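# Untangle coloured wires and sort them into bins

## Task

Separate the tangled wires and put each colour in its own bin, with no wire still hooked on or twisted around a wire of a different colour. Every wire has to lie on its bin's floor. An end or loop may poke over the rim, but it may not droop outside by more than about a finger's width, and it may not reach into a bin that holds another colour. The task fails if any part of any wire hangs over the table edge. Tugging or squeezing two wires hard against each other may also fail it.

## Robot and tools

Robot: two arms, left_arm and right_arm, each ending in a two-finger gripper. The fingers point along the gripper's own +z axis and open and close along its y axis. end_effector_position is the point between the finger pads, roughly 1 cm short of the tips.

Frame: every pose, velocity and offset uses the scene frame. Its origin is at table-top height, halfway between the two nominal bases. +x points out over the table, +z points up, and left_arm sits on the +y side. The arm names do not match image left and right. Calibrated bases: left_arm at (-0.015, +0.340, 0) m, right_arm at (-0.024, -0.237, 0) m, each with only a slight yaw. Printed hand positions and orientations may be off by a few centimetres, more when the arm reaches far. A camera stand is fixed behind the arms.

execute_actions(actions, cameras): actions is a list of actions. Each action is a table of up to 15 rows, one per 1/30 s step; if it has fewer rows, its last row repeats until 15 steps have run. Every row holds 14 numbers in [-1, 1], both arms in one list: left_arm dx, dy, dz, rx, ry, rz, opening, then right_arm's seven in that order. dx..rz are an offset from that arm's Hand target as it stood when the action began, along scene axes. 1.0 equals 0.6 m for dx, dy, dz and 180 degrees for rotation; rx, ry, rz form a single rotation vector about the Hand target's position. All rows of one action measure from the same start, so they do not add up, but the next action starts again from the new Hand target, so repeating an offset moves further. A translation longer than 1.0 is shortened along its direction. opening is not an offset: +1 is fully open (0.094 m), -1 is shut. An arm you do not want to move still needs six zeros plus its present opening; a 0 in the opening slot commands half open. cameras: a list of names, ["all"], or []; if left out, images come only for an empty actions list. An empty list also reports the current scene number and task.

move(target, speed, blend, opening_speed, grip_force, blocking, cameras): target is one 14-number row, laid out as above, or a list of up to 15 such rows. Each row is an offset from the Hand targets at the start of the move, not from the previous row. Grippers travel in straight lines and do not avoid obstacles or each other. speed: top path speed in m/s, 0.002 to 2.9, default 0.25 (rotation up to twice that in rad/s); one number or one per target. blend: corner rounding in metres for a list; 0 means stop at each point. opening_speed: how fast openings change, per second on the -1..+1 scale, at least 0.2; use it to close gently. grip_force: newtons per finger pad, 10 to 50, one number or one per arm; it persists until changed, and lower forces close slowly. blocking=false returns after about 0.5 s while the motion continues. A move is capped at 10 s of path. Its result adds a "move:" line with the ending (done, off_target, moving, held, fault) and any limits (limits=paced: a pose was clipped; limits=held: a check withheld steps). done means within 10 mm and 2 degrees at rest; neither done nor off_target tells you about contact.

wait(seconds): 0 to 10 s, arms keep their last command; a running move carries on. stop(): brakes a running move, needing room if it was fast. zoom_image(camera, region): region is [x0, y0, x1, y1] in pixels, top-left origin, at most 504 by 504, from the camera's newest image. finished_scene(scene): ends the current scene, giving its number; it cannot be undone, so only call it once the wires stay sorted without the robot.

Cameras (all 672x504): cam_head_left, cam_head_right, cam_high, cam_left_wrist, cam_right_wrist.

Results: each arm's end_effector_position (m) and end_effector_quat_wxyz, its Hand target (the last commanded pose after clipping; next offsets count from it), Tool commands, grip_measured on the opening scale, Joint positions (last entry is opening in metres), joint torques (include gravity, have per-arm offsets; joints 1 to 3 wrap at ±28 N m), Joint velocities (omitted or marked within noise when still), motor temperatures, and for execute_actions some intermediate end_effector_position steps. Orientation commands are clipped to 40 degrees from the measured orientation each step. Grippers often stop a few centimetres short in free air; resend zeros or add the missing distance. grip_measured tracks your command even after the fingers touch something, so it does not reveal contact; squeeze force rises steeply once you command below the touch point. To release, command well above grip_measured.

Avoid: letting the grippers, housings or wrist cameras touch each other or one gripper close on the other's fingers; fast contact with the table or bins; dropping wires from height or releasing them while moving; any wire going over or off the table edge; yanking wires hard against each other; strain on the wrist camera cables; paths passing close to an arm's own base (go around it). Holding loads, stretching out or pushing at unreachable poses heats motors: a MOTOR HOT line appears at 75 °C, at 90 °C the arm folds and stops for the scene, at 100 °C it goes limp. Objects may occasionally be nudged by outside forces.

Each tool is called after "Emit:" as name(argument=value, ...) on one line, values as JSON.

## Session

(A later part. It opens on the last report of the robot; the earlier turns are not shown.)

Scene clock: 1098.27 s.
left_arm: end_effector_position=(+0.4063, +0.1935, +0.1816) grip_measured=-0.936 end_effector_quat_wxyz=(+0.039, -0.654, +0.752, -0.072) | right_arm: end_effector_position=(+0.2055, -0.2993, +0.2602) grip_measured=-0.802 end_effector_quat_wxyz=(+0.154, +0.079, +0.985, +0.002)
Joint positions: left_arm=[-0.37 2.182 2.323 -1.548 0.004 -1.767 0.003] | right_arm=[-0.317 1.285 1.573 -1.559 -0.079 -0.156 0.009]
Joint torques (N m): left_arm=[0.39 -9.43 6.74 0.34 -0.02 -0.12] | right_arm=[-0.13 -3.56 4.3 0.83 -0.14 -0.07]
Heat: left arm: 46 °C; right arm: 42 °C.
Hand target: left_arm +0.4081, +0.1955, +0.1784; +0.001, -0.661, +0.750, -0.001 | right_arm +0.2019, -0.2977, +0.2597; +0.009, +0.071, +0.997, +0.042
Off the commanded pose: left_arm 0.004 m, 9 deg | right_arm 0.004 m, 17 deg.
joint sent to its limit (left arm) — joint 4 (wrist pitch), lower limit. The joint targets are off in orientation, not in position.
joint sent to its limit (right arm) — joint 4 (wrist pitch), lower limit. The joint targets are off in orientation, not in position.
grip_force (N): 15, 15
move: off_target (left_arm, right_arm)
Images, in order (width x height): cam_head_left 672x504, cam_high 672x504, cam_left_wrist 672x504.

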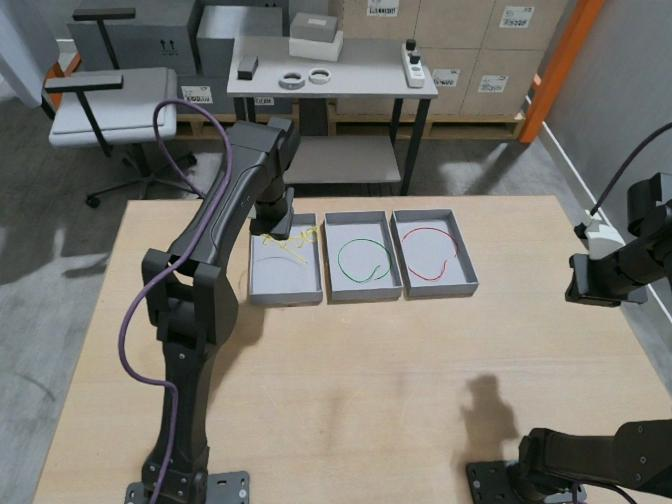

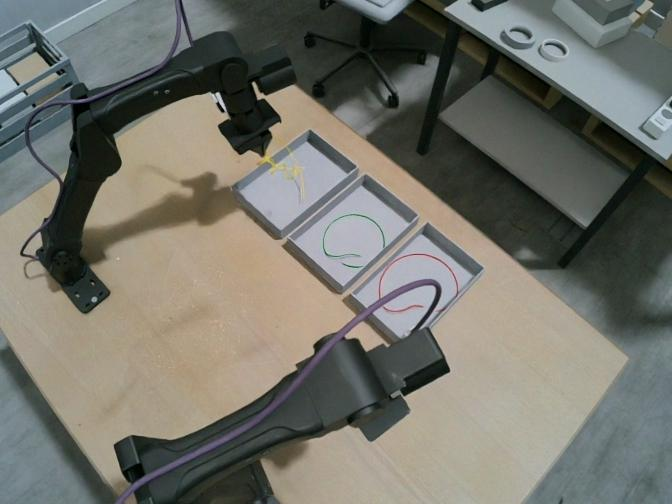

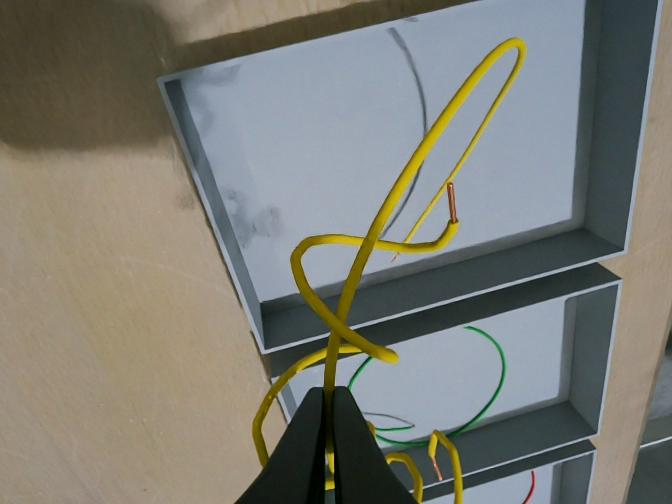

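Emit:
move(target=[[0.04,0.02,-0.02,0,0,0,-1,0,0,0,0,0,0,-0.8],[0.04,0.02,-0.16,0,0,0,-1,0,0,0,0,0,0,-0.8]], speed=0.08, blend=[0.01,0], cameras=["cam_left_wrist","cam_head_left","cam_high"])

Scene clock: 1111.73 s.
left_arm: end_effector_position=(+0.4310, +0.2038, +0.0892) grip_measured=-0.936 end_effector_quat_wxyz=(+0.000, -0.661, +0.751, -0.007) | right_arm: end_effector_position=(+0.2055, -0.2993, +0.2602) grip_measured=-0.802 end_effector_quat_wxyz=(+0.154, +0.079, +0.985, +0.002)
Joint positions: left_arm=[-0.33 2.404 2.337 -1.492 0.006 -1.739 0.003] | right_arm=[-0.317 1.285 1.573 -1.559 -0.079 -0.156 0.009]
Joint torques (N m): left_arm=[0.49 -12.33 4.77 0.31 -0.07 -0.03] | right_arm=[-0.1 -3.56 4.3 0.84 -0.15 -0.08]
Heat: left arm: 46 °C; right arm: 42 °C.
Hand target: left_arm +0.4320, +0.2075, +0.0825; +0.000, -0.661, +0.750, -0.001 | right_arm +0.2019, -0.2977, +0.2597; +0.009, +0.071, +0.997, +0.042
Off the commanded pose: left_arm 0.008 m, 1 deg | right_arm 0.004 m, 17 deg.
joint sent to its limit (right arm) — joint 4 (wrist pitch), lower limit. The joint targets are off in orientation, not in position.
grip_force (N): 15, 15
move: off_target (right_arm)
Images, in order (width x height): cam_head_left 672x504, cam_high 672x504, cam_left_wrist 672x504.

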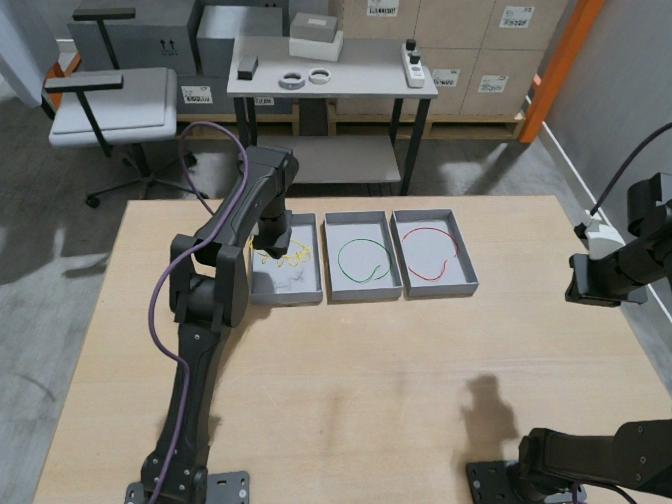

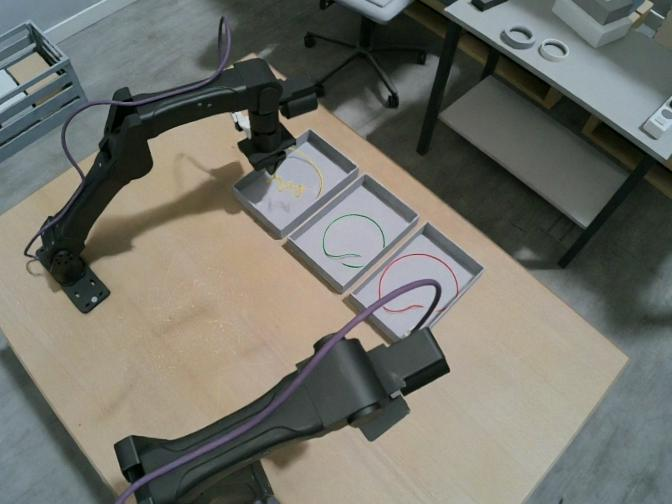

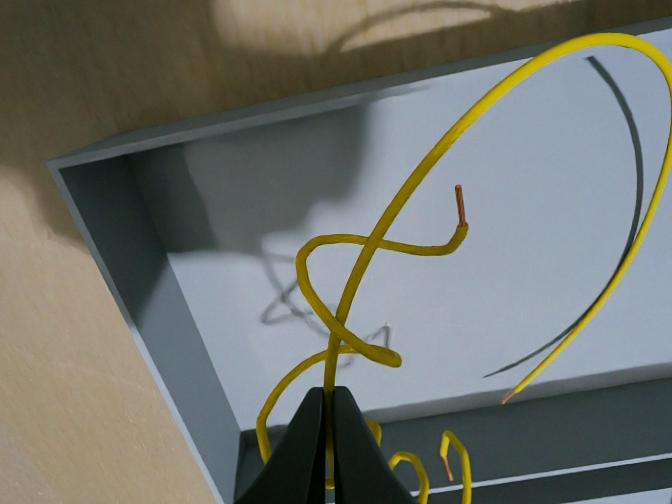

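Emit:
move(target=[[0.02,0.008,-0.06,0,0,0,-1,0,0,0,0,0,0,-0.8],[0.02,0.008,-0.1,0,0,0,-1,0,0,0,0,0,0,-0.8]], speed=0.07, cameras=["cam_left_wrist","cam_high"])

Scene clock: 1119.07 s.
left_arm: end_effector_position=(+0.4452, +0.2077, +0.0364) grip_measured=-0.936 end_effector_quat_wxyz=(+0.005, -0.660, +0.751, -0.013) | right_arm: end_effector_position=(+0.2055, -0.2993, +0.2602) grip_measured=-0.802 end_effector_quat_wxyz=(+0.154, +0.079, +0.985, +0.002)
Joint positions: left_arm=[-0.314 2.432 2.177 -1.288 0.006 -1.723 0.003] | right_arm=[-0.317 1.285 1.573 -1.559 -0.079 -0.156 0.009]
Joint torques (N m): left_arm=[0.58 -11.47 4.89 0.35 0 0.04] | right_arm=[-0.12 -3.56 4.31 0.84 -0.14 -0.07]
Heat: left arm: 47 °C; right arm: 42 °C.
Hand target: left_arm +0.4441, +0.2122, +0.0225; +0.000, -0.661, +0.750, -0.001 | right_arm +0.2019, -0.2977, +0.2597; +0.009, +0.071, +0.997, +0.042
Off the commanded pose: left_arm 0.015 m, 2 deg | right_arm 0.004 m, 17 deg.
joint sent to its limit (right arm) — joint 4 (wrist pitch), lower limit. The joint targets are off in orientation, not in position.
grip_force (N): 15, 15
move: off_target (left_arm, right_arm)
Images, in order (width x height): cam_high 672x504, cam_left_wrist 672x504.

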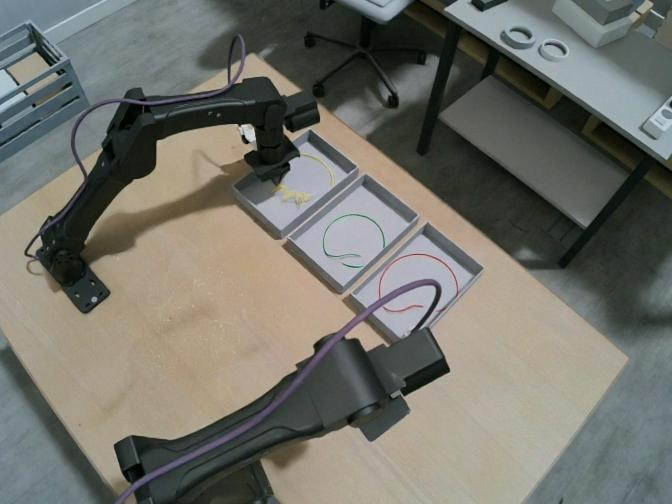

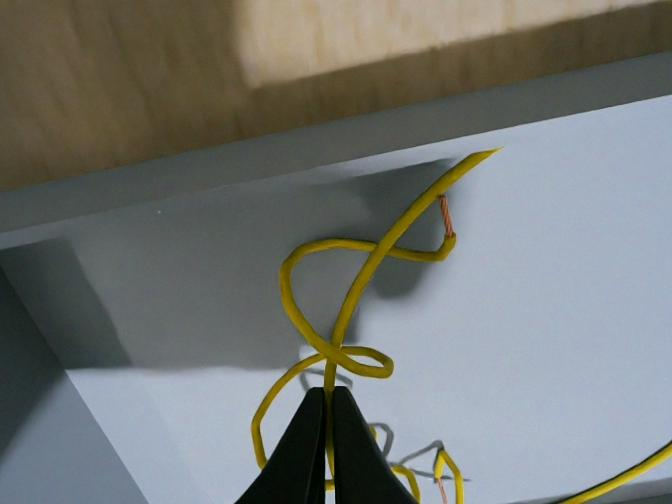

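Emit:
move(target=[[0,0,-0.025,0,0,0,-1,0,0,0,0,0,0,-0.8],[0,0,-0.025,0,0,0,-0.83,0,0,0,0,0,0,-0.8],[0,0,0.06,0,0,0,-0.83,0,0,0,0,0,0,-0.8]], speed=0.05, opening_speed=0.3, cameras=["cam_left_wrist"])

Scene clock: 1129.57 s.
left_arm: end_effector_position=(+0.4467, +0.2072, +0.0666) grip_measured=-0.833 end_effector_quat_wxyz=(+0.007, -0.660, +0.751, -0.017) | right_arm: end_effector_position=(+0.2055, -0.2993, +0.2602) grip_measured=-0.802 end_effector_quat_wxyz=(+0.154, +0.079, +0.985, +0.002)
Joint positions: left_arm=[-0.314 2.434 2.3 -1.399 0.006 -1.723 0.008] | right_arm=[-0.317 1.285 1.573 -1.559 -0.079 -0.156 0.009]
Joint torques (N m): left_arm=[0.62 -11.02 6.89 0.03 -0.04 0.03] | right_arm=[-0.13 -3.56 4.3 0.84 -0.15 -0.07]
Heat: left arm: 48 °C; right arm: 42 °C.
Hand target: left_arm +0.4441, +0.2122, +0.0585; +0.000, -0.661, +0.750, -0.001 | right_arm +0.2019, -0.2977, +0.2597; +0.009, +0.071, +0.997, +0.042
Off the commanded pose: left_arm 0.010 m, 2 deg | right_arm 0.004 m, 17 deg.
joint sent to its limit (right arm) — joint 4 (wrist pitch), lower limit. The joint targets are off in orientation, not in position.
grip_force (N): 15, 15
move: off_target (right_arm); target 2's new opening was sent with left_arm's hand 0.017 m and 2 deg from that target
Images, in order (width x height): cam_left_wrist 672x504.

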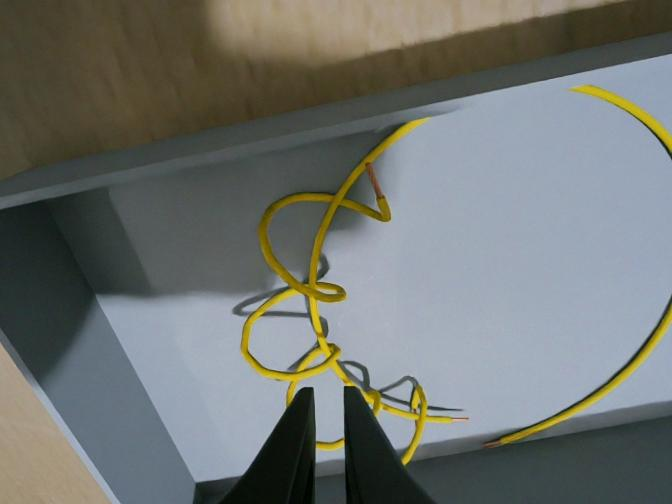

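Released cleanly. Raise and retreat.

Emit:
move(target=[[0,0,0.12,0,0,0,-0.83,0,0,0,0,0,0,-0.8],[-0.1,0.05,0.27,0,0,0,-0.83,0,0,0,0,0,0,-0.8],[-0.35,0.15,0.3,0,0,0,-0.83,0,0,0,0,0,0,-0.8]], speed=[0.08,0.15,0.2], blend=[0.01,0.03,0], cameras=["cam_head_left","cam_high"])

Emit:
zoom_image(camera="cam_head_left", region=[230, 190, 500, 400])

Scene clock: 1138.80 s.
left_arm: end_effector_position=(+0.2380, +0.2990, +0.2415) grip_measured=-0.833 end_effector_quat_wxyz=(+0.066, -0.658, +0.745, -0.086) | right_arm: end_effector_position=(+0.2055, -0.2993, +0.2602) grip_measured=-0.802 end_effector_quat_wxyz=(+0.154, +0.079, +0.985, +0.002)
Joint positions: left_arm=[-0.194 1.398 1.598 -1.554 0.007 -1.607 0.008] | right_arm=[-0.317 1.285 1.573 -1.559 -0.079 -0.156 0.009]
Joint torques (N m): left_arm=[0.51 -4.36 4.44 0.47 0 0.03] | right_arm=[-0.12 -3.58 4.31 0.84 -0.14 -0.07]
Heat: left arm: 47 °C; right arm: 42 °C.
Hand target: left_arm +0.2340, +0.3022, +0.2385; +0.000, -0.661, +0.750, -0.001 | right_arm +0.2019, -0.2977, +0.2597; +0.009, +0.071, +0.997, +0.042
Off the commanded pose: left_arm 0.006 m, 12 deg | right_arm 0.004 m, 17 deg.
joint sent to its limit (left arm) — joint 4 (wrist pitch), lower limit. The joint targets are off in orientation, not in position.
joint sent to its limit (right arm) — joint 4 (wrist pitch), lower limit. The joint targets are off in orientation, not in position.
grip_force (N): 15, 15
move: off_target (left_arm, right_arm)
Images, in order (width x height): cam_head_left 672x504, cam_high 672x504.

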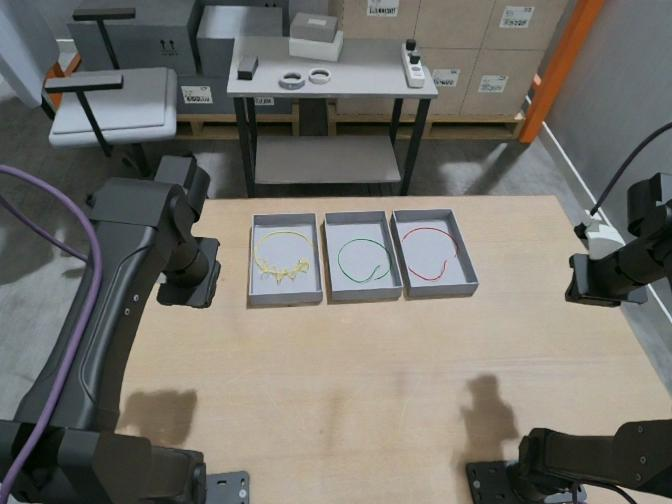

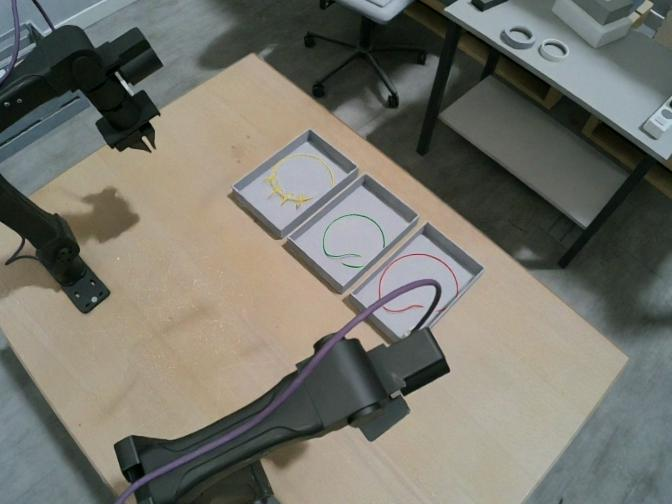

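Scaled by 1.867 from the camera's 672x504 image, which has a finer 960x720 frame.

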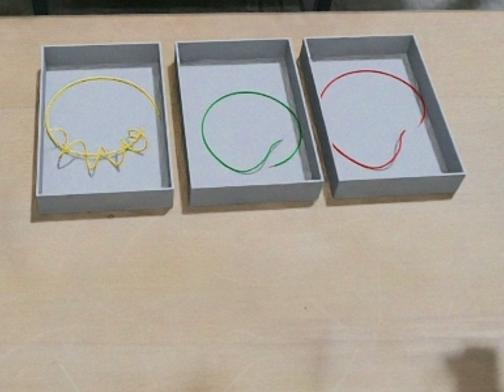

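Emit:
finished_scene(scene=2)

The scene is finished: the task was done.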